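# Insert two AA batteries into a remote's battery bay

## Task

Fit both AA batteries into the open battery compartment of the remote control, each with correct polarity and pressed fully home against its spring; the remote itself may be moved.

## Robot and tools

Robot: two arms, left_arm and right_arm, each ending in a parallel two-finger gripper. The fingers point along the gripper's +z axis and close along its y axis. end_effector_position is the spot between the finger pads, just under 1 cm back from the tips. Actual bases: left_arm near (-0.006, +0.283, -0.013) m, right_arm near (-0.002, -0.300, -0.011) m.

Scene frame: origin at table-top height, midway between the nominal bases, 5 to 10 cm in from the near table edge. +x points out over the table, +z up, left_arm on the +y side (arm names do not match image sides). Reported hand positions and quaternions (wxyz) use this frame and may be off by a few cm, more at long reach. Cameras: cam_high and cam_low on a fixed beam behind the arms, plus cam_left_wrist and cam_right_wrist, all 672x504. Calibration data for each camera is supplied; the fixed cameras can have shifted slightly.

execute_actions(actions, cameras): actions is a list of actions; each action is up to 15 rows, one row per 1/30 s step, and a short action repeats its final row until 15 steps are done. Each row is 14 numbers in [-1, 1]: left dx, dy, dz, rx, ry, rz, opening, then the same seven for right. The six pose numbers are an offset, not a pose, measured along scene axes from that arm's Hand target as it stood when the action began (every row uses that same start, not the row before). 1.0 equals 0.6 m or 180 degrees; rx, ry, rz form a single rotation vector, turning about the Hand target position. Sending the same offset again moves further. Opening is absolute: +1 fully open (about 87 mm gap), +0.5 about 69 mm, 0 about 43 mm, -0.5 about 18 mm, -1 closed. An arm's opening entry always acts as a command, so to leave a gripper alone resend its current value (see Tool commands). Six zeros re-request the current Hand target. Images come back only when actions is empty or cameras names them (["all"], specific names, or []; an unknown name invalidates the call).

move(target, speed, blend, opening_speed, blocking, cameras): drives both grippers in straight lines toward target, which is either a single 14-number row or a list of up to 15 rows, laid out and scaled as above; all rows are offsets from the same starting Hand targets. speed in m/s is 0.002 to 2.9 (default 0.25), with turning limited to twice that in rad/s; it can be one value or one per target. blend (m) rounds corners between list points; 0 means stop at each. opening_speed (0.2 or more per second on the -1..1 scale) ramps the gripper. Paths share a 10 s cap. Nothing avoids obstacles or the other arm. Faster moves overshoot and strike harder, and aiming further past a contact pushes harder. Steer clear of paths near an arm's own base. blocking=false returns after about 0.5 s while motion continues. The result includes a move: line: done (within 10 mm and 2 degrees), off_target, moving, held, or fault, plus any limits (paced = pose was clipped, held = steps were withheld).

wait(seconds 0 to 10) lets time pass while holding commands. stop brakes a running move. zoom_image(camera, region [x0,y0,x1,y1], at most 504x504 px) enlarges part of the newest image from that camera. read_manual returns licence texts only. finished_scene(scene) ends the scene irreversibly; batteries must stay seated with the robot released. Scene 1 is practice.

Results: Hand target (the commanded pose after clipping, which the next offsets start from), end_effector_position/quat, Joint positions, torques, velocities, grip_measured (on the opening scale; up to about 1 mm off), Tool commands, motor temperatures, and step readings for action calls. Grippers frequently settle short of their target; resend the remaining distance as an offset. Each step, orientation commands are clipped to within 40 degrees of the measured orientation. Small moves may not happen or may go sideways, so check the pose after every move and correct tilt.

Gripping: at first contact note grip_measured, then command about 0.04 lower for a firm hold, or less for a lighter one. Each pad gives about 20 N at most; fast closing squeezes harder.

Avoid: dropping batteries or releasing them while they move, letting anything fall off the table, hitting or pressing hard, clashes between the arms or grippers closing on each other, strain on wrist camera cables, the bar, plate and rail near the bases (up to 3 cm high), and a motor overheating (MOTOR HOT at 75 °C, arm folds at 90 °C). Loose items may be nudged now and then. An arm blocked by contact continues pressing until you command it back past its gripper.

Each tool is called after ">>>" as name(argument=value, ...) on one line, values as JSON.

## Session

>>> execute_actions(actions=[])

Scene clock: 0.00 s.
left_arm: end_effector_position=(+0.3469, +0.3287, +0.2079) grip_measured=+1.000 end_effector_quat_wxyz=(+0.563, +0.217, +0.751, +0.267) | right_arm: end_effector_position=(+0.2602, -0.1570, +0.1206) grip_measured=+1.000 end_effector_quat_wxyz=(+0.274, -0.086, +0.952, +0.110)
Joint positions: left_arm=[-0.043 0.936 0.635 0.099 -0.207 0.683 1] | right_arm=[0.493 1.245 0.999 -0.717 0.068 0.302 1]
Joint velocities: within noise
Joint torques (N m): no reading
Motor temperatures (°C): left_arm=[32 42 45 40 26 28 29] | right_arm=[30 39 41 37 30 30 30]
Heat: left arm: 45 °C; right arm: 41 °C.
Hand target: left_arm +0.3483, +0.3286, +0.2171; +0.572, +0.213, +0.745, +0.269 | right_arm +0.2611, -0.1554, +0.1247; +0.279, -0.088, +0.949, +0.114
Tool commands: left_gripper/opening=+1.0 right_gripper/opening=+1.0
camera_calibration:
cam_left_wrist: T_world_to_cam=[[-0.0244078, -0.762632, -0.646372, 0.392396], [-0.886422, 0.315463, -0.338732, 0.305768], [0.462234, 0.56469, -0.683714, -0.0650098], [0, 0, 0, 1]] pos_world=[0.310667, 0.239506, 0.312759]
cam_right_wrist: T_world_to_cam=[[0.235857, -0.960403, -0.148319, -0.195513], [-0.919054, -0.270038, 0.287086, 0.182708], [-0.31577, 0.068602, -0.946352, 0.35132], [0, 0, 0, 1]] pos_world=[0.324968, -0.162534, 0.251021]

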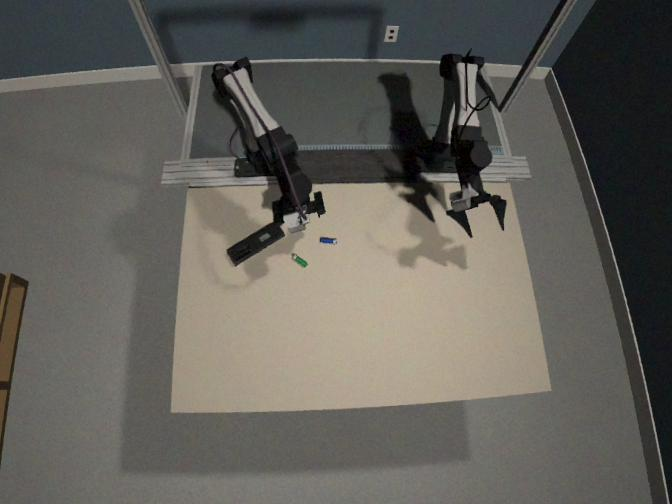

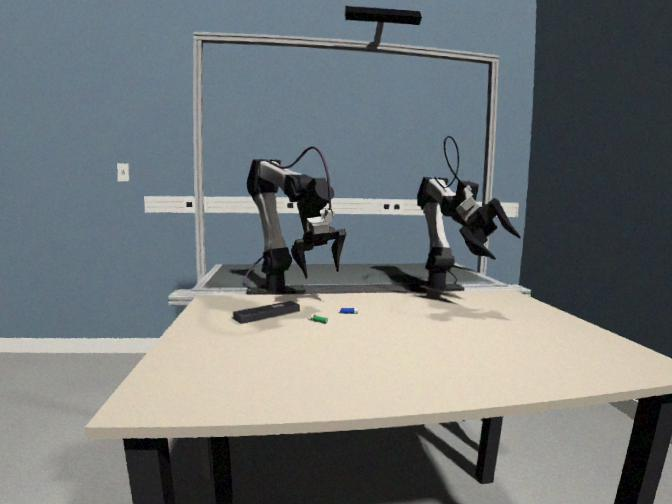

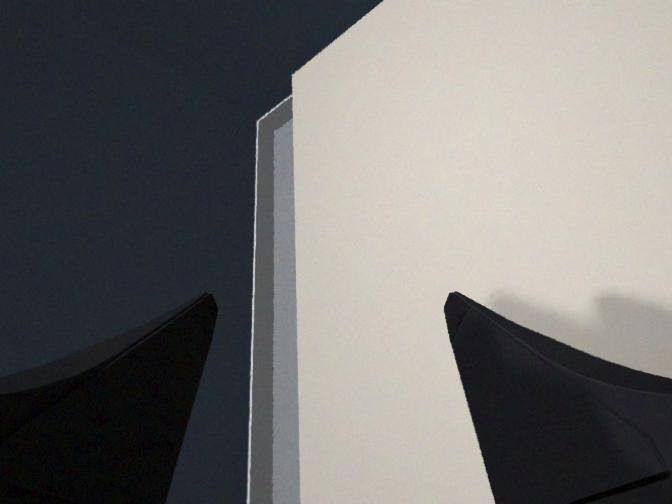

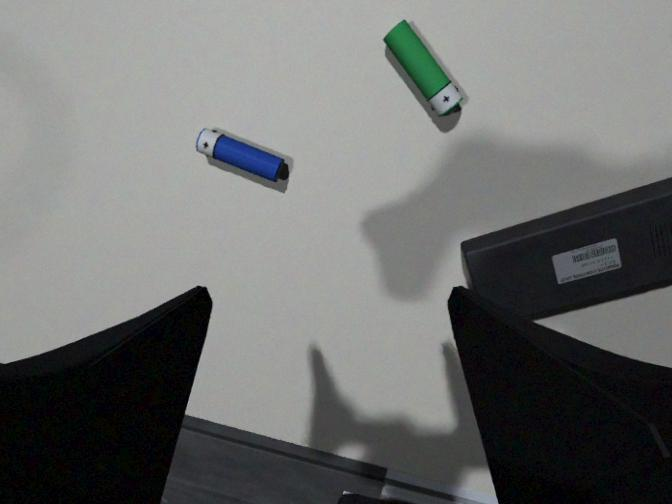

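>>> zoom_image(camera="cam_high", region=[210, 200, 350, 290])

>>> zoom_image(camera="cam_right_wrist", region=[180, 0, 672, 340])

Scaled by 3.600 from the camera's 672x504 image, which has a finer 960x720 frame.

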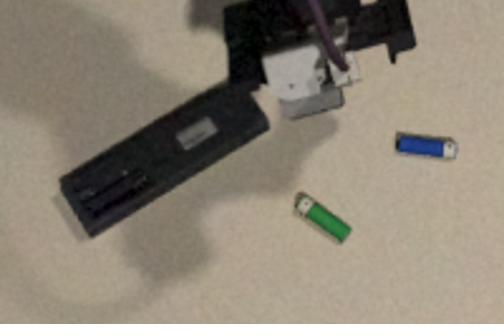

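Scaled by 1.024 from the camera's 672x504 image, which has a finer 960x720 frame.

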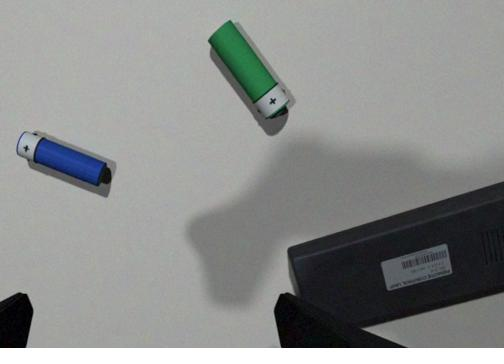

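>>> move(target=[0,0,0,0,0,0,1,0.0,-0.33,0.12,0,0,0,1], cameras=["cam_right_wrist","cam_high"])

>>> zoom_image(camera="cam_high", region=[210, 190, 350, 290])

>>> zoom_image(camera="cam_right_wrist", region=[180, 0, 672, 340])

Scene clock: 29.73 s.
left_arm: end_effector_position=(+0.3469, +0.3287, +0.2079) grip_measured=+1.000 end_effector_quat_wxyz=(+0.563, +0.217, +0.751, +0.267) | right_arm: end_effector_position=(+0.2610, -0.3536, +0.1931) grip_measured=+1.000 end_effector_quat_wxyz=(+0.280, -0.081, +0.950, +0.109)
Joint positions: left_arm=[-0.043 0.936 0.635 0.099 -0.207 0.683 1] | right_arm=[-0.41 1.258 1.349 -1.186 -0.417 -0.467 1]
Joint torques (N m): left_arm=[0.31 -2.78 6.94 2.09 -0.16 0.09] | right_arm=[-0.35 -2.82 8.62 1.3 -0.38 -0.23]
Heat: left arm: 48 °C; right arm: 44 °C.
Hand target: left_arm +0.3483, +0.3286, +0.2171; +0.572, +0.213, +0.745, +0.269 | right_arm +0.2611, -0.3534, +0.1967; +0.279, -0.088, +0.949, +0.114
Off the commanded pose: left_arm 0.009 m, 1 deg | right_arm 0.004 m, 1 deg.
move: done
camera_calibration:
cam_right_wrist: T_world_to_cam=[[0.225815, -0.962918, -0.147639, -0.372166], [-0.925339, -0.259399, 0.276513, 0.11709], [-0.304557, 0.074175, -0.949602, 0.433393], [0, 0, 0, 1]] pos_world=[0.324381, -0.360139, 0.324228]
Images, in order (width x height): cam_high 672x504, cam_right_wrist 672x504.

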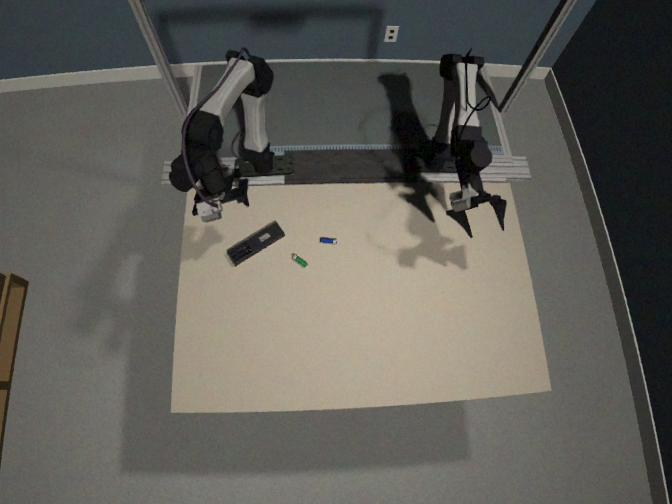

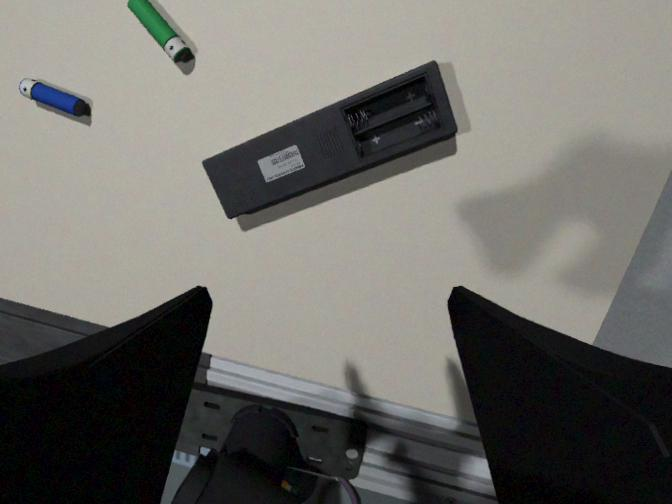

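Scaled by 3.600 from the camera's 672x504 image, which has a finer 960x720 frame.

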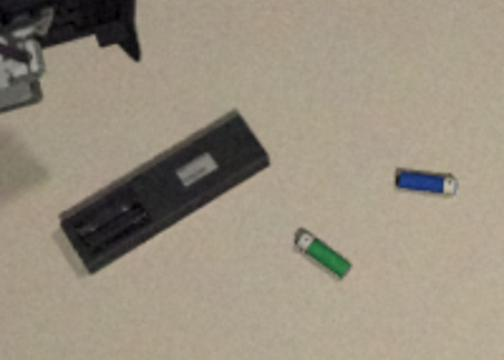

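Scaled by 1.024 from the camera's 672x504 image, which has a finer 960x720 frame.

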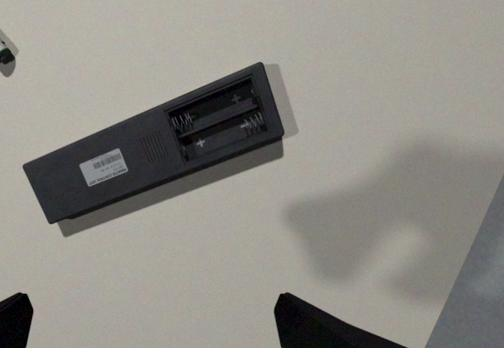

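>>> zoom_image(camera="cam_right_wrist", region=[320, 50, 470, 170])

>>> zoom_image(camera="cam_right_wrist", region=[10, 0, 210, 130])

Scaled by 3.360 from the camera's 672x504 image, which has a finer 960x720 frame.

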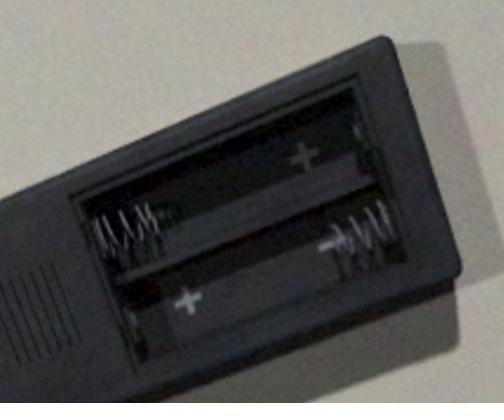

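Scaled by 2.520 from the camera's 672x504 image, which has a finer 960x720 frame.

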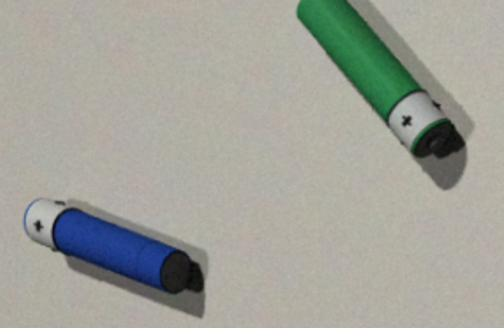

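>>> move(target=[-0.247,-0.798,-0.145,-0.1485,0.2036,-0.2533,1,0,0,0,0,0,0,1], speed=0.35, cameras=["all"])

Scene clock: 146.07 s.
left_arm: end_effector_position=(+0.2000, -0.1372, +0.1181) grip_measured=+1.000 end_effector_quat_wxyz=(+0.398, +0.423, +0.790, -0.198) | right_arm: end_effector_position=(+0.2610, -0.3535, +0.1931) grip_measured=+1.000 end_effector_quat_wxyz=(+0.280, -0.081, +0.950, +0.109)
Joint positions: left_arm=[-1.185 1.684 1.211 -0.181 -0.205 -0.093 1] | right_arm=[-0.41 1.258 1.349 -1.187 -0.417 -0.467 1]
Joint torques (N m): left_arm=[-0.1 -7.64 8.09 1.97 -0.05 -0.04] | right_arm=[-0.4 -2.56 8.65 1.25 -0.47 -0.25]
Motor temperatures (°C): left_arm=[31 40 51 43 26 27 28] | right_arm=[29 38 49 35 30 29 29]
Heat: left arm: 51 °C; right arm: 49 °C.
Hand target: left_arm +0.2000, -0.1503, +0.1302; +0.408, +0.417, +0.783, -0.218 | right_arm +0.2611, -0.3534, +0.1967; +0.279, -0.088, +0.949, +0.114
Off the commanded pose: left_arm 0.018 m, 3 deg | right_arm 0.004 m, 1 deg.
move: off_target (left_arm)
camera_calibration:
cam_left_wrist: T_world_to_cam=[[-0.8249, -0.564711, -0.0253313, 0.089262], [-0.559492, 0.822031, -0.105989, 0.268627], [0.0806762, -0.0732576, -0.994045, 0.230058], [0, 0, 0, 1]] pos_world=[0.205366, -0.153559, 0.259421]
cam_right_wrist: T_world_to_cam=[[0.22662, -0.962717, -0.147711, -0.372235], [-0.925112, -0.260196, 0.276525, 0.11675], [-0.304649, 0.0739831, -0.949587, 0.433341], [0, 0, 0, 1]] pos_world=[0.324379, -0.360039, 0.324228]

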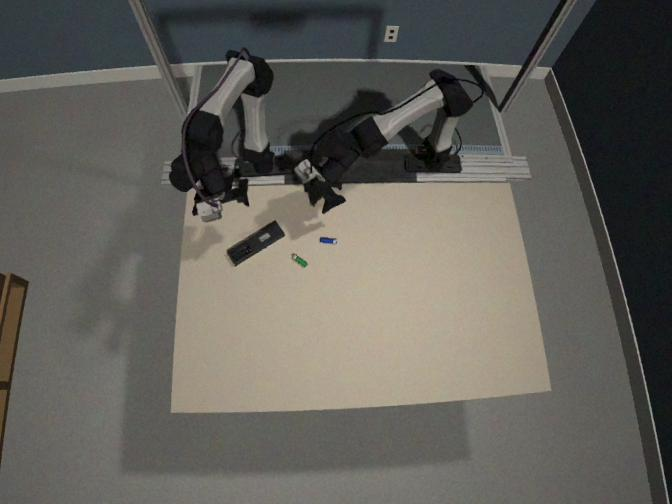

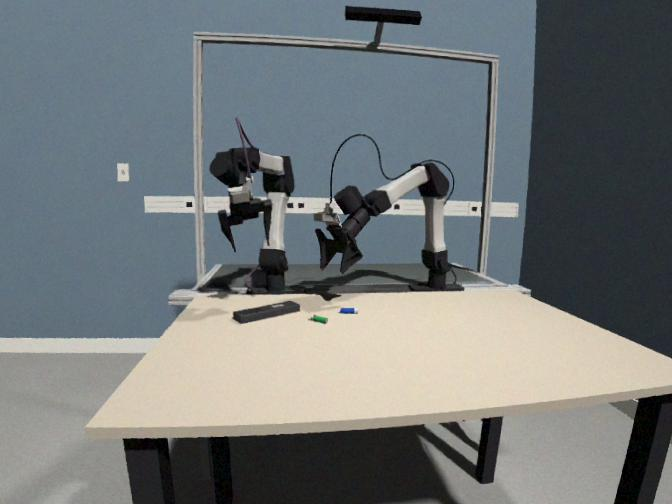

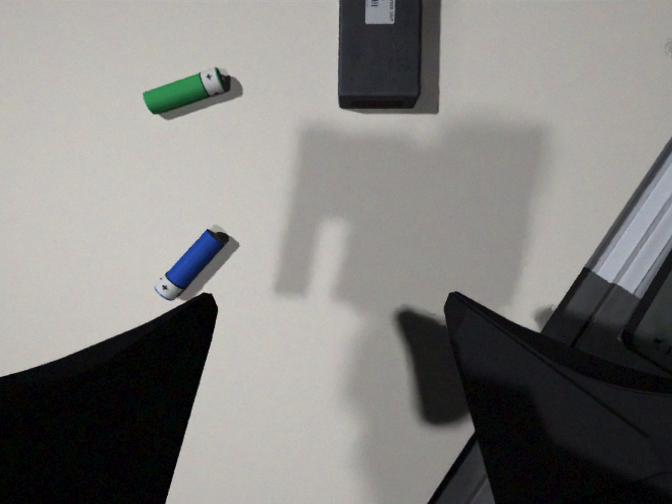

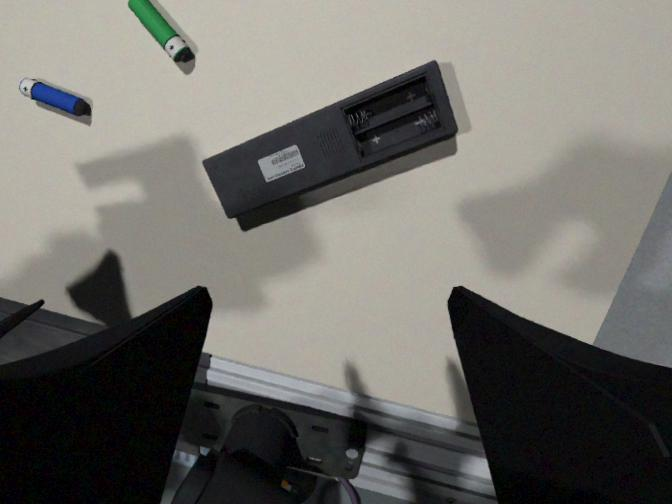

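>>> move(target=[0.055,-0.167,-0.1,0,0,0,1,0,0,0,0,0,0,1], cameras=["cam_left_wrist","cam_right_wrist","cam_low"])

Scene clock: 166.90 s.
left_arm: end_effector_position=(+0.2346, -0.2378, +0.0594) grip_measured=+1.000 end_effector_quat_wxyz=(+0.398, +0.423, +0.789, -0.201) | right_arm: end_effector_position=(+0.2610, -0.3535, +0.1931) grip_measured=+1.000 end_effector_quat_wxyz=(+0.280, -0.081, +0.950, +0.109)
Joint positions: left_arm=[-1.191 2.135 1.582 -0.097 -0.205 -0.099 1] | right_arm=[-0.41 1.258 1.349 -1.187 -0.417 -0.467 1]
Joint torques (N m): left_arm=[-0.39 -11.55 7.92 1.95 -0.17 0.01] | right_arm=[-0.29 -2.51 8.7 1.32 -0.4 -0.27]
Heat: left arm: 54 °C; right arm: 50 °C.
Hand target: left_arm +0.2330, -0.2505, +0.0704; +0.408, +0.417, +0.783, -0.218 | right_arm +0.2611, -0.3534, +0.1967; +0.279, -0.088, +0.949, +0.114
Off the commanded pose: left_arm 0.017 m, 2 deg | right_arm 0.004 m, 1 deg.
move: off_target (left_arm)
camera_calibration:
cam_left_wrist: T_world_to_cam=[[-0.826227, -0.563, -0.0194817, 0.0597971], [-0.557984, 0.822642, -0.109151, 0.364554], [0.0774786, -0.0793131, -0.993834, 0.160859], [0, 0, 0, 1]] pos_world=[0.240358, -0.253473, 0.200823]
cam_right_wrist: T_world_to_cam=[[0.22662, -0.962717, -0.147711, -0.372235], [-0.925112, -0.260196, 0.276525, 0.11675], [-0.304649, 0.0739831, -0.949587, 0.433341], [0, 0, 0, 1]] pos_world=[0.324379, -0.360039, 0.324228]
Images, in order (width x height): cam_low 672x504, cam_left_wrist 672x504, cam_right_wrist 672x504.

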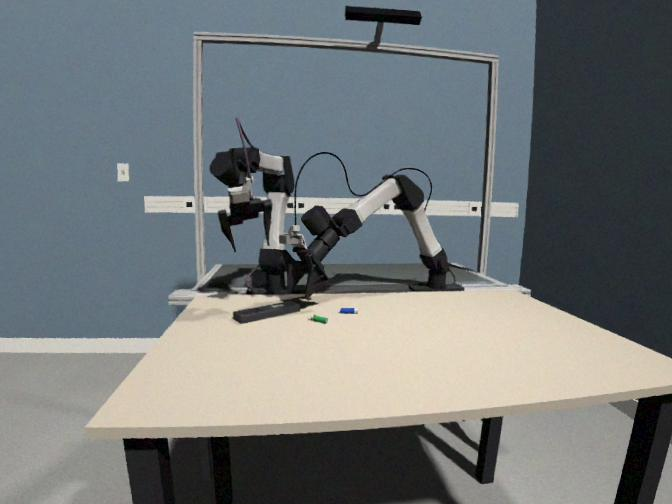

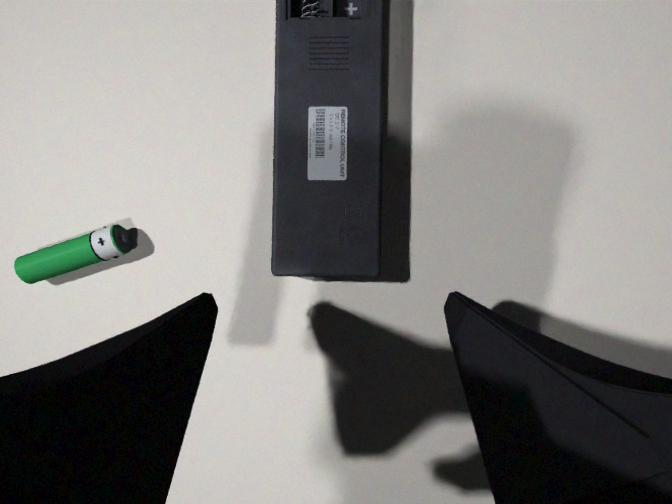

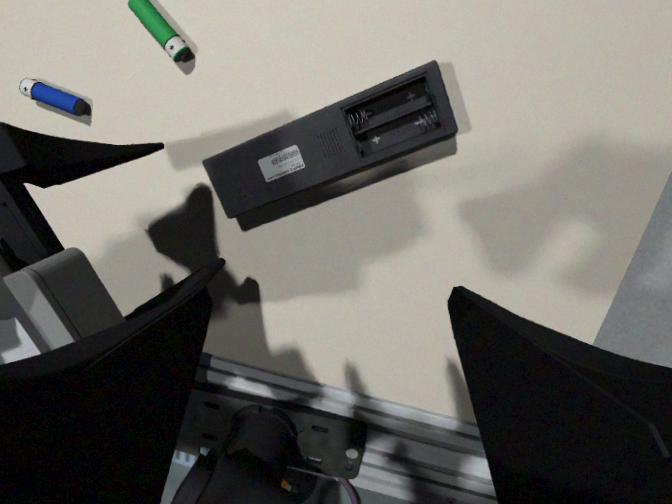

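>>> move(target=[0.053,-0.072,-0.069,0,0,0,1,0,0,0,0,0,0,1], speed=0.1, cameras=["cam_left_wrist","cam_right_wrist","cam_low"])

>>> zoom_image(camera="cam_low", region=[200, 250, 400, 350])

Scene clock: 180.70 s.
left_arm: end_effector_position=(+0.2630, -0.2866, +0.0235) grip_measured=+1.000 end_effector_quat_wxyz=(+0.404, +0.415, +0.788, -0.210) | right_arm: end_effector_position=(+0.2610, -0.3539, +0.1934) grip_measured=+1.000 end_effector_quat_wxyz=(+0.280, -0.081, +0.950, +0.109)
Joint positions: left_arm=[-1.171 2.386 1.846 -0.086 -0.189 -0.099 1] | right_arm=[-0.411 1.258 1.351 -1.188 -0.417 -0.469 1]
Joint torques (N m): left_arm=[0.4 -12.88 8.21 1.79 -0.09 0.22] | right_arm=[-0.06 -2.65 8.39 1.35 -0.35 -0.24]
Motor temperatures (°C): left_arm=[31 46 55 45 26 27 28] | right_arm=[29 37 50 35 29 29 29]
Heat: left arm: 55 °C; right arm: 50 °C.
Hand target: left_arm +0.2647, -0.2937, +0.0287; +0.408, +0.417, +0.783, -0.218 | right_arm +0.2611, -0.3534, +0.1968; +0.279, -0.088, +0.949, +0.114
Off the commanded pose: left_arm 0.009 m, 1 deg | right_arm 0.003 m, 1 deg.
move: done
camera_calibration:
cam_left_wrist: T_world_to_cam=[[-0.822086, -0.569343, -0.00482854, 0.051894], [-0.564016, 0.815496, -0.129812, 0.416674], [0.0778451, -0.103993, -0.991527, 0.111856], [0, 0, 0, 1]] pos_world=[0.268965, -0.298618, 0.165248]
cam_right_wrist: T_world_to_cam=[[0.226428, -0.962858, -0.147086, -0.372648], [-0.925224, -0.259817, 0.276506, 0.116676], [-0.304451, 0.0734789, -0.94969, 0.433404], [0, 0, 0, 1]] pos_world=[0.32428, -0.360338, 0.324527]
Images, in order (width x height): cam_low 672x504, cam_left_wrist 672x504, cam_right_wrist 672x504.

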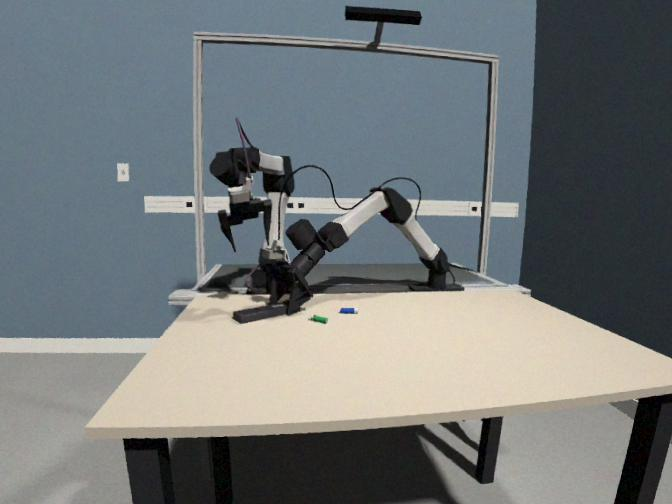

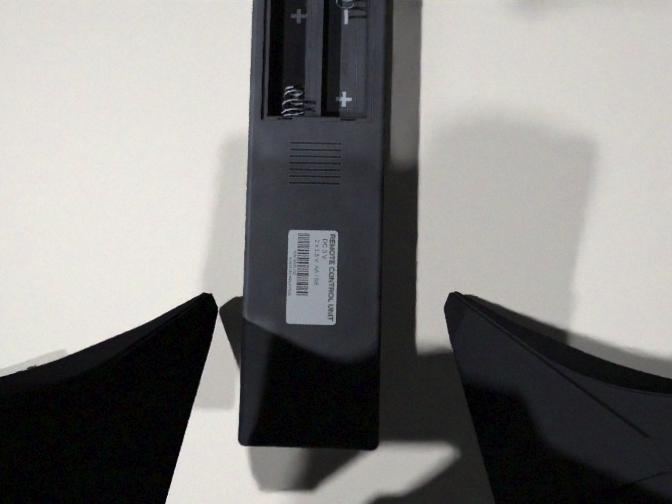

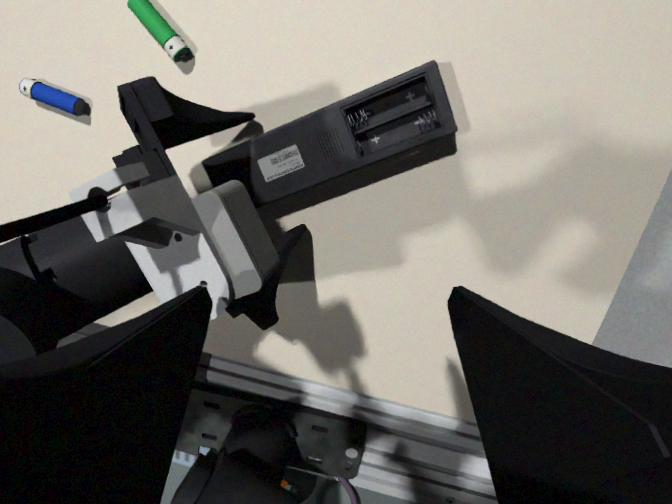

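Scaled by 2.520 from the camera's 672x504 image, which has a finer 960x720 frame.

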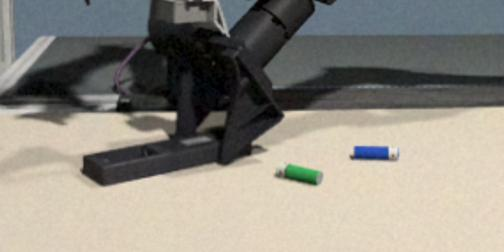

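>>> move(target=[-0.005,0.005,-0.017,0,0,0,1,0,0,0,0,0,0,1], speed=0.05)

>>> move(target=[0,0,0,0,0,0,0.0,0,0,0,0,0,0,1], opening_speed=0.3, cameras=["cam_left_wrist","cam_right_wrist"])

Scene clock: 189.40 s.
left_arm: end_effector_position=(+0.2637, -0.2883, +0.0241) grip_measured=+1.000 end_effector_quat_wxyz=(+0.408, +0.413, +0.786, -0.213) | right_arm: end_effector_position=(+0.2610, -0.3539, +0.1934) grip_measured=+1.000 end_effector_quat_wxyz=(+0.280, -0.081, +0.950, +0.109)
Joint positions: left_arm=[-1.171 2.386 1.839 -0.066 -0.189 -0.099 1] | right_arm=[-0.411 1.258 1.351 -1.188 -0.417 -0.469 1]
Joint torques (N m): left_arm=[0.2 -13 5.15 2.02 -0.1 0.2] | right_arm=[-0.49 -2.65 8.64 1.32 -0.39 -0.27]
Motor temperatures (°C): left_arm=[30 50 55 44 26 27 28] | right_arm=[29 37 51 35 29 29 29]
Heat: left arm: 55 °C; right arm: 51 °C.
Hand target: left_arm +0.2617, -0.2906, +0.0185; +0.408, +0.417, +0.783, -0.218 | right_arm +0.2611, -0.3534, +0.1968; +0.279, -0.088, +0.949, +0.114
Off the commanded pose: left_arm 0.006 m, 1 deg | right_arm 0.004 m, 1 deg.
move: done

Scene clock: 192.93 s.
left_arm: end_effector_position=(+0.2638, -0.2885, +0.0243) grip_measured=+0.083 end_effector_quat_wxyz=(+0.409, +0.412, +0.786, -0.214) | right_arm: end_effector_position=(+0.2610, -0.3539, +0.1934) grip_measured=+1.000 end_effector_quat_wxyz=(+0.280, -0.081, +0.950, +0.109)
Joint positions: left_arm=[-1.171 2.386 1.839 -0.065 -0.189 -0.099 0.542] | right_arm=[-0.411 1.258 1.351 -1.188 -0.417 -0.469 1]
Joint torques (N m): left_arm=[0.21 -13 5.16 2.02 -0.1 0.2] | right_arm=[-0.31 -2.89 8.44 1.27 -0.41 -0.21]
Heat: left arm: 54 °C; right arm: 51 °C.
Hand target: left_arm +0.2618, -0.2907, +0.0185; +0.408, +0.417, +0.783, -0.218 | right_arm +0.2611, -0.3534, +0.1968; +0.279, -0.088, +0.949, +0.114
Off the commanded pose: left_arm 0.007 m, 1 deg | right_arm 0.004 m, 1 deg.
move: done
camera_calibration:
cam_left_wrist: T_world_to_cam=[[-0.82182, -0.569745, -0.00181578, 0.0512578], [-0.563606, 0.813424, -0.143837, 0.418356], [0.0834272, -0.117185, -0.9896, 0.107114], [0, 0, 0, 1]] pos_world=[0.268976, -0.298545, 0.166268]
cam_right_wrist: T_world_to_cam=[[0.226428, -0.962858, -0.147086, -0.372648], [-0.925224, -0.259817, 0.276506, 0.116676], [-0.304451, 0.0734789, -0.94969, 0.433404], [0, 0, 0, 1]] pos_world=[0.32428, -0.360338, 0.324527]
Images, in order (width x height): cam_left_wrist 672x504, cam_right_wrist 672x504.

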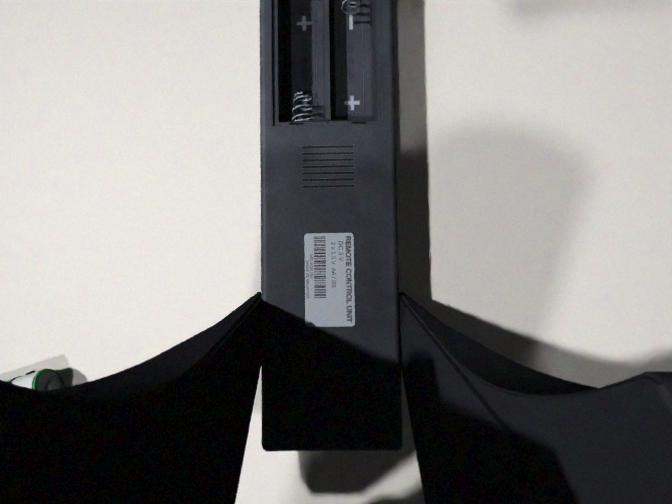

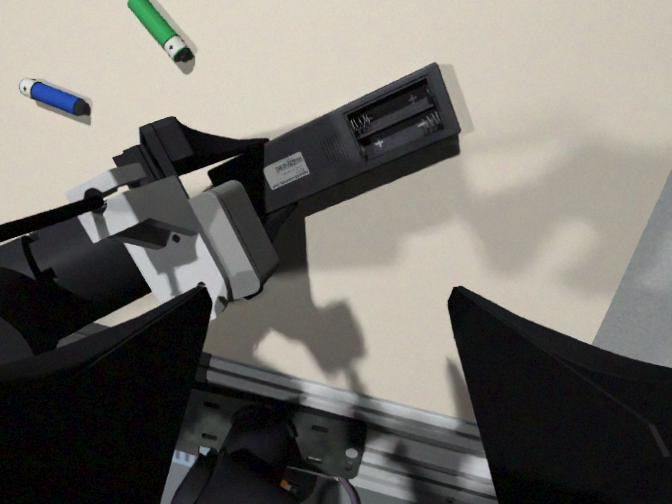

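>>> move(target=[[0,0,0,0,0,0,0,0.23,0,0.07,0,0,0,1],[0,0,0,0,0,0,0,0.24,0.26,0.05,-0.1537,0.1281,0.2437,1],[0,0,0,0,0,0,0,0.158,0.307,-0.083,-0.1537,0.1281,0.2437,1]], blend=[0.04,0.03,0], cameras=["cam_right_wrist","cam_high","cam_low"])

Scene clock: 227.57 s.
left_arm: end_effector_position=(+0.2638, -0.2885, +0.0243) grip_measured=+0.083 end_effector_quat_wxyz=(+0.409, +0.412, +0.786, -0.214) | right_arm: end_effector_position=(+0.3603, -0.1719, +0.1521) grip_measured=+1.000 end_effector_quat_wxyz=(+0.039, -0.473, +0.880, -0.007)
Joint positions: left_arm=[-1.171 2.386 1.839 -0.065 -0.189 -0.099 0.542] | right_arm=[0.418 2.103 2.179 -1.557 0.061 -0.546 1]
Joint torques (N m): left_arm=[0.21 -13 5.15 2.02 -0.1 0.2] | right_arm=[0.69 -8.83 5.85 0.55 -0.02 0.1]
Motor temperatures (°C): left_arm=[30 59 50 45 26 27 29] | right_arm=[29 38 51 34 29 29 29]
Heat: left arm: 59 °C; right arm: 51 °C.
Hand target: left_arm +0.2618, -0.2907, +0.0185; +0.408, +0.417, +0.783, -0.218 | right_arm +0.3559, -0.1692, +0.1471; +0.000, -0.469, +0.883, +0.000
Off the commanded pose: left_arm 0.007 m, 1 deg | right_arm 0.007 m, 5 deg.
joint sent to its limit (right arm) — joint 4 (wrist pitch), lower limit. The joint targets are off in orientation, not in position.
move: off_target (right_arm)
camera_calibration:
cam_right_wrist: T_world_to_cam=[[0.84052, -0.53878, 0.0569484, -0.405442], [-0.405221, -0.555408, 0.726167, -0.0392567], [-0.359614, -0.633434, -0.685156, 0.26922], [0, 0, 0, 1]] pos_world=[0.421689, -0.0697145, 0.236053]
Images, in order (width x height): cam_high 672x504, cam_low 672x504, cam_right_wrist 672x504.

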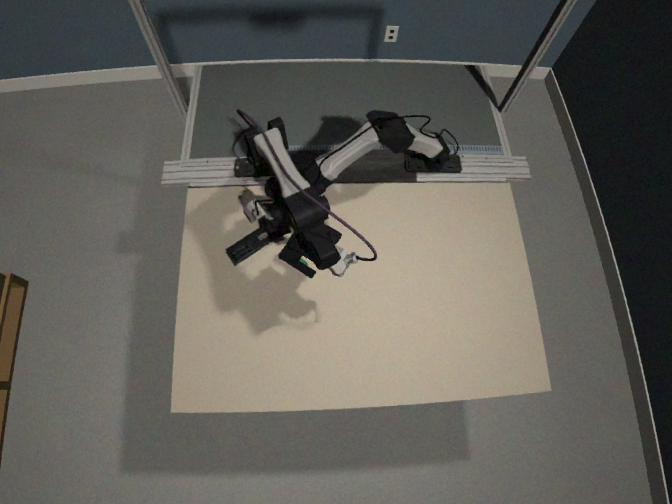

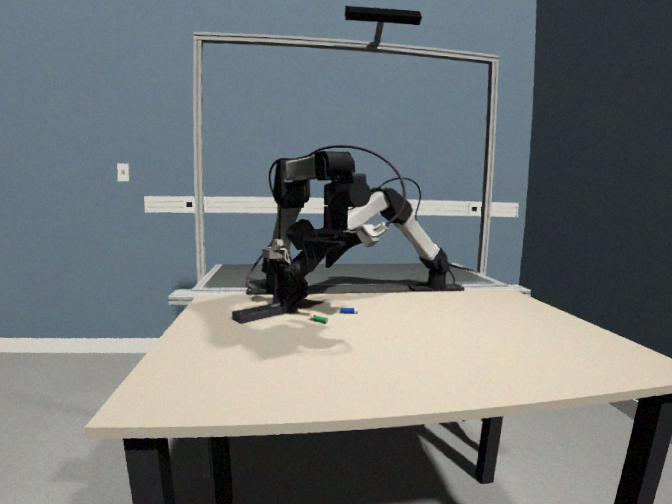

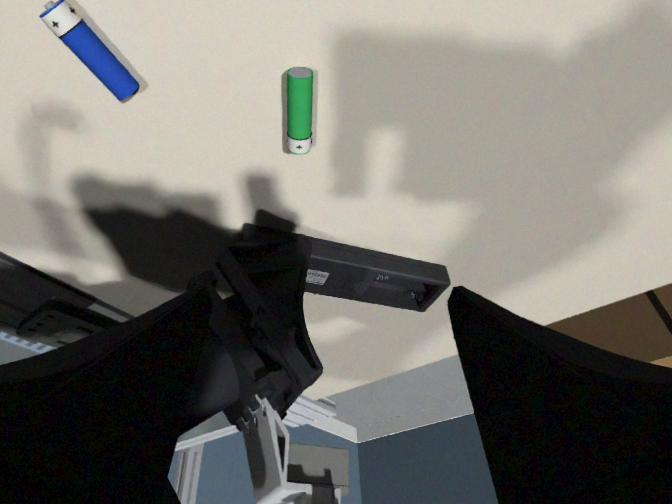

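>>> move(target=[0,0,0,0,0,0,0,-0.025,-0.001,-0.187,0,0,0,1], cameras=["cam_right_wrist","cam_low"])

>>> zoom_image(camera="cam_low", region=[200, 250, 400, 350])

Scene clock: 246.37 s.
left_arm: end_effector_position=(+0.2638, -0.2885, +0.0243) grip_measured=+0.083 end_effector_quat_wxyz=(+0.409, +0.412, +0.786, -0.214) | right_arm: end_effector_position=(+0.3407, -0.1745, +0.0329) grip_measured=+1.000 end_effector_quat_wxyz=(-0.012, -0.474, +0.881, -0.005)
Joint positions: left_arm=[-1.171 2.386 1.839 -0.065 -0.189 -0.099 0.542] | right_arm=[0.418 2.101 1.685 -1.168 0.061 -0.541 1]
Joint torques (N m): left_arm=[0.21 -13.01 5.14 2.02 -0.1 0.2] | right_arm=[0.66 -10.95 5.01 0.64 -0.16 0.08]
Motor temperatures (°C): left_arm=[30 61 49 45 26 27 29] | right_arm=[29 43 48 32 29 29 29]
Heat: left arm: 61 °C; right arm: 48 °C.
Hand target: left_arm +0.2617, -0.2906, +0.0185; +0.408, +0.417, +0.783, -0.218 | right_arm +0.3409, -0.1698, +0.0348; +0.000, -0.469, +0.883, +0.000
Off the commanded pose: left_arm 0.007 m, 1 deg | right_arm 0.005 m, 2 deg.
move: done
camera_calibration:
cam_right_wrist: T_world_to_cam=[[0.843586, -0.536988, 0.00241715, -0.382483], [-0.3347, -0.52227, 0.784353, 0.0177755], [-0.419926, -0.662479, -0.62031, 0.192147], [0, 0, 0, 1]] pos_world=[0.409294, -0.0688123, 0.106173]
Images, in order (width x height): cam_low 672x504, cam_right_wrist 672x504.

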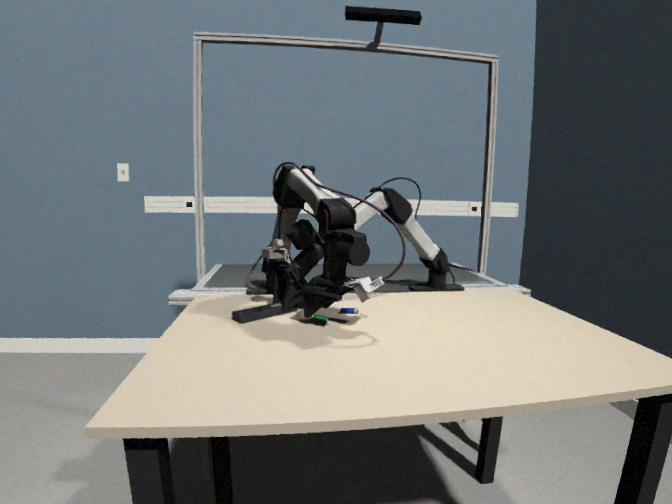

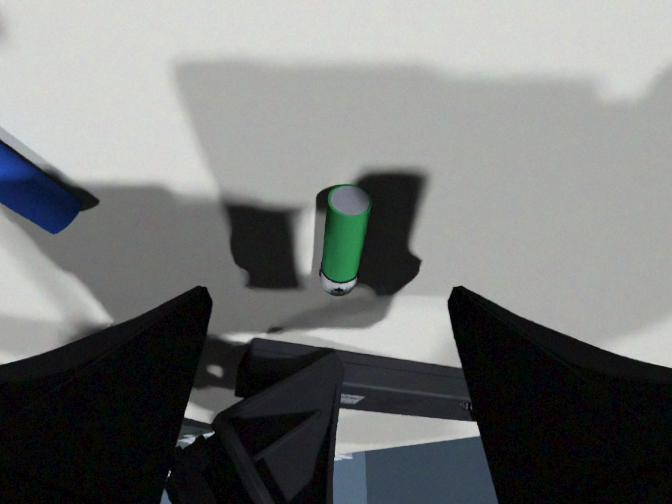

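Scaled by 2.520 from the camera's 672x504 image, which has a finer 960x720 frame.

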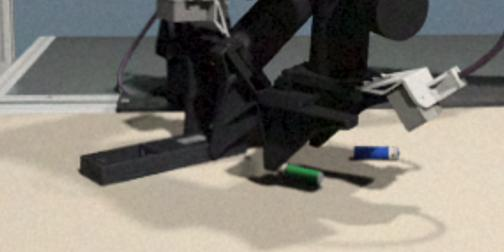

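>>> move(target=[0,0,0,0,0,0,0,0.002,-0.01,-0.037,0,0,0,1], speed=0.06)

>>> move(target=[0,0,0,0,0,0,0,0,0,0,0,0,0,-0.7], opening_speed=0.7, cameras=["cam_right_wrist"])

Scene clock: 258.87 s.
left_arm: end_effector_position=(+0.2638, -0.2885, +0.0243) grip_measured=+0.083 end_effector_quat_wxyz=(+0.409, +0.412, +0.786, -0.214) | right_arm: end_effector_position=(+0.3405, -0.1784, +0.0145) grip_measured=+1.000 end_effector_quat_wxyz=(-0.007, -0.468, +0.884, -0.005)
Joint positions: left_arm=[-1.171 2.386 1.839 -0.065 -0.189 -0.099 0.542] | right_arm=[0.406 2.101 1.613 -1.085 0.061 -0.541 1]
Joint torques (N m): left_arm=[0.2 -12.98 5.15 2.02 -0.1 0.2] | right_arm=[0.17 -10.03 5.18 0.66 -0.1 -0.12]
Motor temperatures (°C): left_arm=[30 62 49 45 26 27 29] | right_arm=[29 52 46 32 29 28 28]
Heat: left arm: 62 °C; right arm: 52 °C.
Hand target: left_arm +0.2617, -0.2906, +0.0185; +0.408, +0.417, +0.783, -0.218 | right_arm +0.3420, -0.1758, +0.0126; +0.000, -0.469, +0.883, +0.000
Off the commanded pose: left_arm 0.007 m, 1 deg | right_arm 0.003 m, 1 deg.
move: done

Scene clock: 261.50 s.
left_arm: end_effector_position=(+0.2638, -0.2885, +0.0243) grip_measured=+0.083 end_effector_quat_wxyz=(+0.409, +0.412, +0.786, -0.214) | right_arm: end_effector_position=(+0.3407, -0.1783, +0.0144) grip_measured=-0.581 end_effector_quat_wxyz=(-0.007, -0.468, +0.884, -0.005)
Joint positions: left_arm=[-1.171 2.386 1.839 -0.065 -0.189 -0.099 0.542] | right_arm=[0.406 2.101 1.613 -1.084 0.061 -0.541 0.21]
Joint torques (N m): left_arm=[0.2 -13.01 5.14 2.02 -0.1 0.2] | right_arm=[-0.01 -10.36 5.44 0.75 -0.15 -0.06]
Motor temperatures (°C): left_arm=[30 63 49 45 26 27 29] | right_arm=[29 53 46 32 29 28 28]
Heat: left arm: 63 °C; right arm: 53 °C.
Hand target: left_arm +0.2617, -0.2906, +0.0185; +0.408, +0.417, +0.783, -0.218 | right_arm +0.3420, -0.1758, +0.0126; +0.000, -0.469, +0.883, +0.000
Off the commanded pose: left_arm 0.007 m, 1 deg | right_arm 0.003 m, 1 deg.
move: done
camera_calibration:
cam_right_wrist: T_world_to_cam=[[0.836595, -0.54776, 0.00828635, -0.384094], [-0.349077, -0.521366, 0.778667, 0.0354146], [-0.422202, -0.654322, -0.627382, 0.180534], [0, 0, 0, 1]] pos_world=[0.409915, -0.0737999, 0.0888705]
Images, in order (width x height): cam_right_wrist 672x504.

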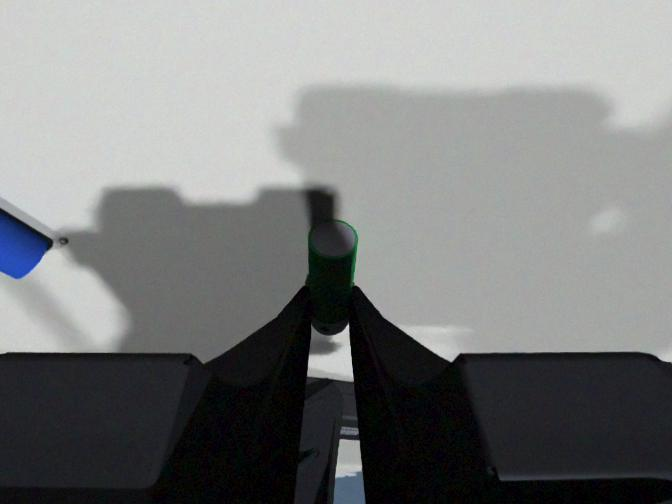

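>>> move(target=[[0,0,0,0,0,0,0,0.06,0,0.3,0,0,0,-0.7],[0,0,0,0,0,0,0,0.1,-0.25,0.36,0,0.1306,-0.6145,-0.7],[0,0,0,0,0,0,0,-0.037,-0.297,0.2,0,0.1306,-0.6145,-0.7]], blend=[0.03,0.03,0], speed=0.35, cameras=["all"])

Scene clock: 286.90 s.
left_arm: end_effector_position=(+0.2638, -0.2885, +0.0243) grip_measured=+0.083 end_effector_quat_wxyz=(+0.409, +0.412, +0.786, -0.214) | right_arm: end_effector_position=(+0.3258, -0.3551, +0.1225) grip_measured=-0.581 end_effector_quat_wxyz=(-0.096, +0.484, +0.864, +0.103)
Joint positions: left_arm=[-1.171 2.386 1.839 -0.065 -0.189 -0.099 0.542] | right_arm=[-0.367 2.004 1.876 -1.556 -0.207 0.667 0.21]
Joint torques (N m): left_arm=[0.21 -13.01 5.15 2.02 -0.11 0.2] | right_arm=[0.47 -11.7 5.42 0.02 0.01 -0.26]
Motor temperatures (°C): left_arm=[30 64 48 45 26 27 29] | right_arm=[29 61 46 31 29 28 29]
Heat: left arm: 64 °C; right arm: 61 °C.
Hand target: left_arm +0.2618, -0.2906, +0.0185; +0.408, +0.417, +0.783, -0.218 | right_arm +0.3198, -0.3540, +0.1326; -0.153, +0.462, +0.870, +0.081
Off the commanded pose: left_arm 0.007 m, 1 deg | right_arm 0.012 m, 8 deg.
joint sent to its limit (right arm) — joint 4 (wrist pitch), lower limit. The joint targets are off in orientation, not in position.
move: off_target (right_arm)
camera_calibration:
cam_left_wrist: T_world_to_cam=[[-0.82182, -0.569745, -0.00181578, 0.0512578], [-0.563606, 0.813424, -0.143837, 0.418356], [0.0834272, -0.117185, -0.9896, 0.107114], [0, 0, 0, 1]] pos_world=[0.268976, -0.298545, 0.166268]
cam_right_wrist: T_world_to_cam=[[-0.847091, -0.524916, -0.0830701, 0.0984751], [-0.28264, 0.3126, 0.906861, 0.112601], [-0.450058, 0.791672, -0.413162, 0.622619], [0, 0, 0, 1]] pos_world=[0.395458, -0.476418, 0.163309]

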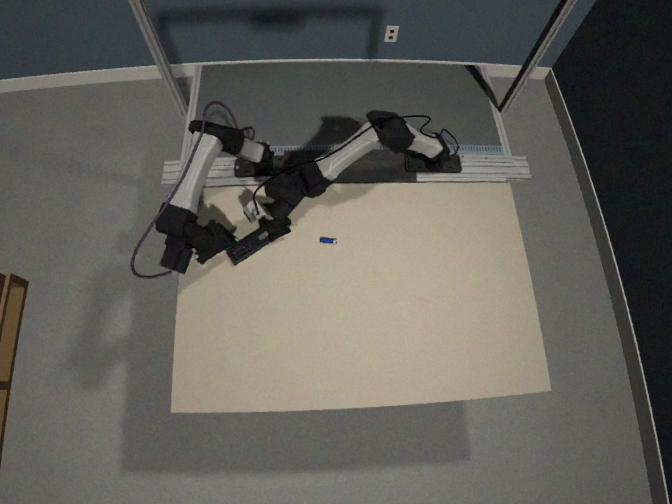

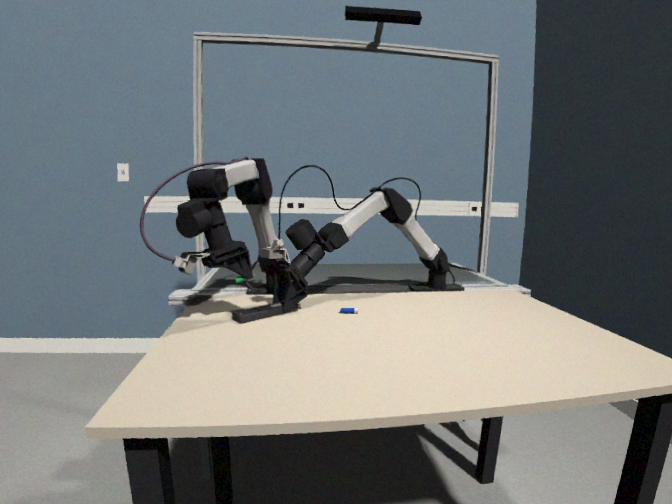

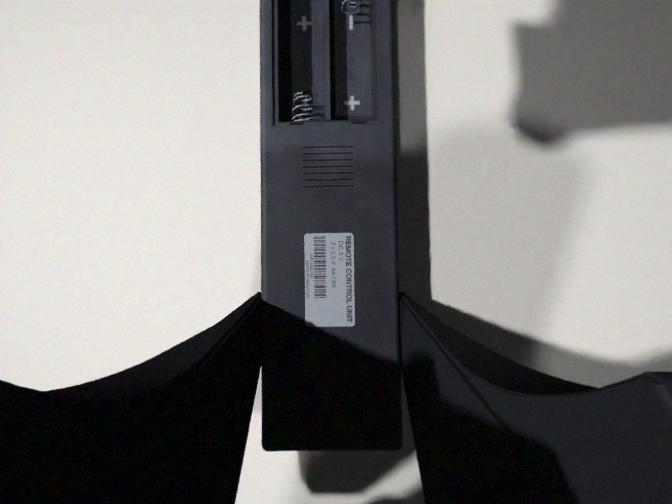

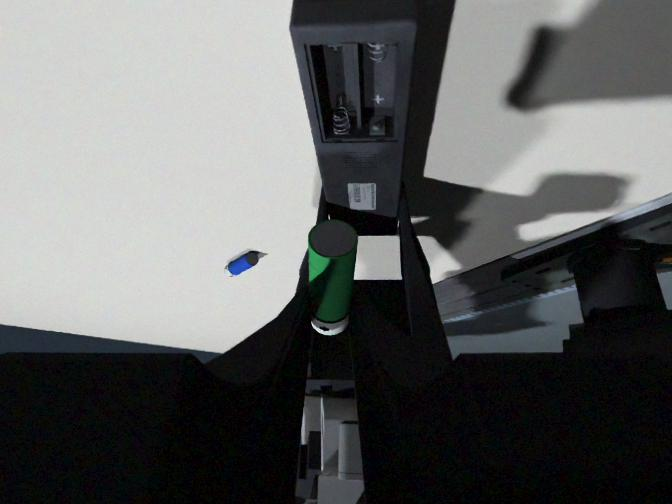

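>>> move(target=[0,0,0,0,0,0,0,-0.022,0.008,-0.125,0.037,0.025,0,-0.7], speed=0.15, cameras=["cam_left_wrist","cam_right_wrist","cam_low"])

>>> zoom_image(camera="cam_right_wrist", region=[230, 0, 480, 350])

>>> zoom_image(camera="cam_low", region=[170, 230, 370, 340])

Scene clock: 315.90 s.
left_arm: end_effector_position=(+0.2638, -0.2885, +0.0243) grip_measured=+0.083 end_effector_quat_wxyz=(+0.409, +0.412, +0.786, -0.214) | right_arm: end_effector_position=(+0.3066, -0.3499, +0.0643) grip_measured=-0.581 end_effector_quat_wxyz=(-0.206, +0.460, +0.857, +0.107)
Joint positions: left_arm=[-1.171 2.386 1.839 -0.065 -0.189 -0.099 0.542] | right_arm=[-0.386 2.162 1.792 -1.548 -0.238 0.584 0.21]
Joint torques (N m): left_arm=[0.18 -13 5.16 2.02 -0.1 0.19] | right_arm=[-0.02 -8.36 5.38 -0.31 -0.23 -0.14]
Motor temperatures (°C): left_arm=[30 65 48 45 26 27 30] | right_arm=[29 62 44 30 29 28 30]
Heat: left arm: 65 °C; right arm: 62 °C.
Hand target: left_arm +0.2618, -0.2906, +0.0185; +0.408, +0.417, +0.783, -0.218 | right_arm +0.3065, -0.3491, +0.0576; -0.214, +0.455, +0.857, +0.113
Off the commanded pose: left_arm 0.007 m, 1 deg | right_arm 0.007 m, 1 deg.
move: done
camera_calibration:
cam_left_wrist: T_world_to_cam=[[-0.82182, -0.569745, -0.00181578, 0.0512578], [-0.563606, 0.813424, -0.143837, 0.418356], [0.0834272, -0.117185, -0.9896, 0.107114], [0, 0, 0, 1]] pos_world=[0.268976, -0.298545, 0.166268]
cam_right_wrist: T_world_to_cam=[[-0.823058, -0.567945, 0.00376759, 0.052087], [-0.124031, 0.18621, 0.97465, 0.0612136], [-0.554249, 0.801726, -0.223704, 0.609026], [0, 0, 0, 1]] pos_world=[0.388015, -0.470088, 0.0763837]
Images, in order (width x height): cam_low 672x504, cam_left_wrist 672x504, cam_right_wrist 672x504.

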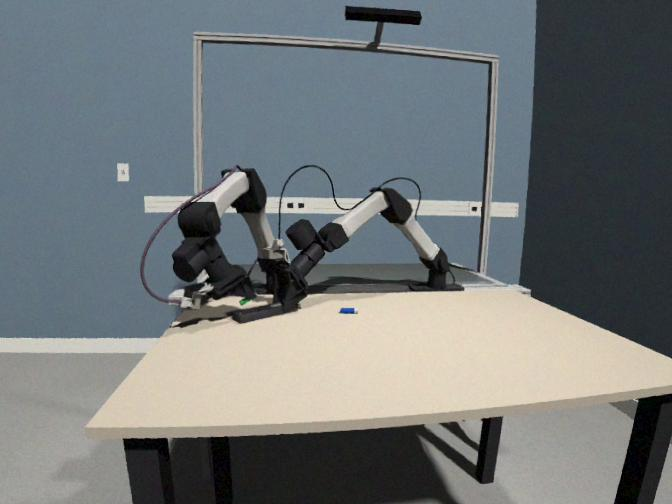

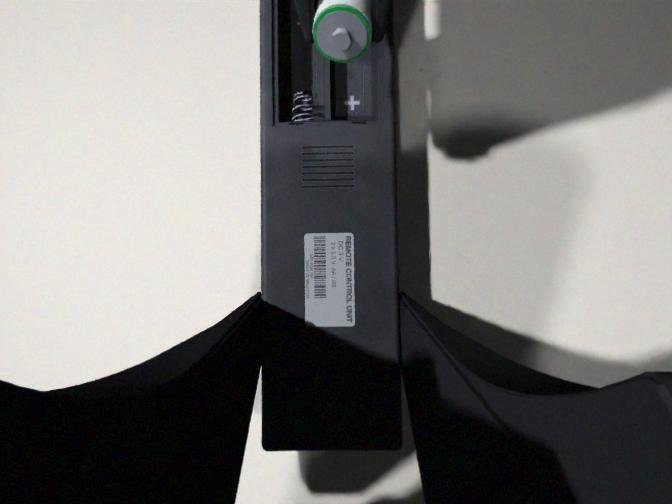

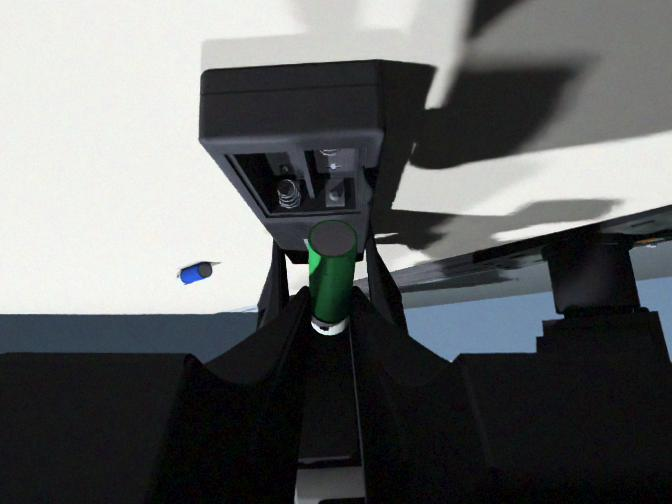

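Scaled by 1.440 from the camera's 672x504 image, which has a finer 960x720 frame.

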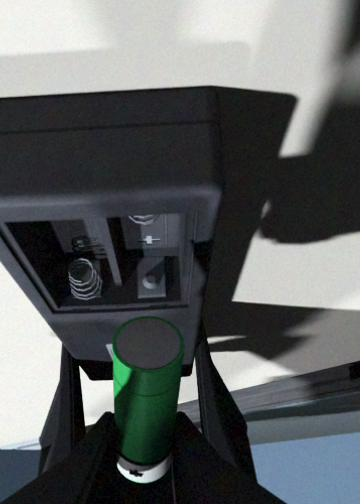

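Scaled by 2.520 from the camera's 672x504 image, which has a finer 960x720 frame.

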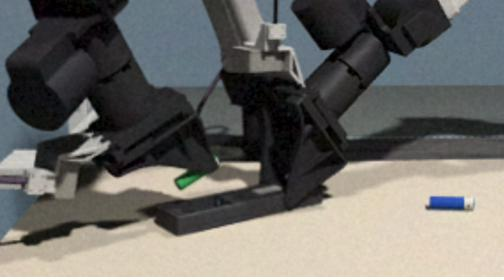

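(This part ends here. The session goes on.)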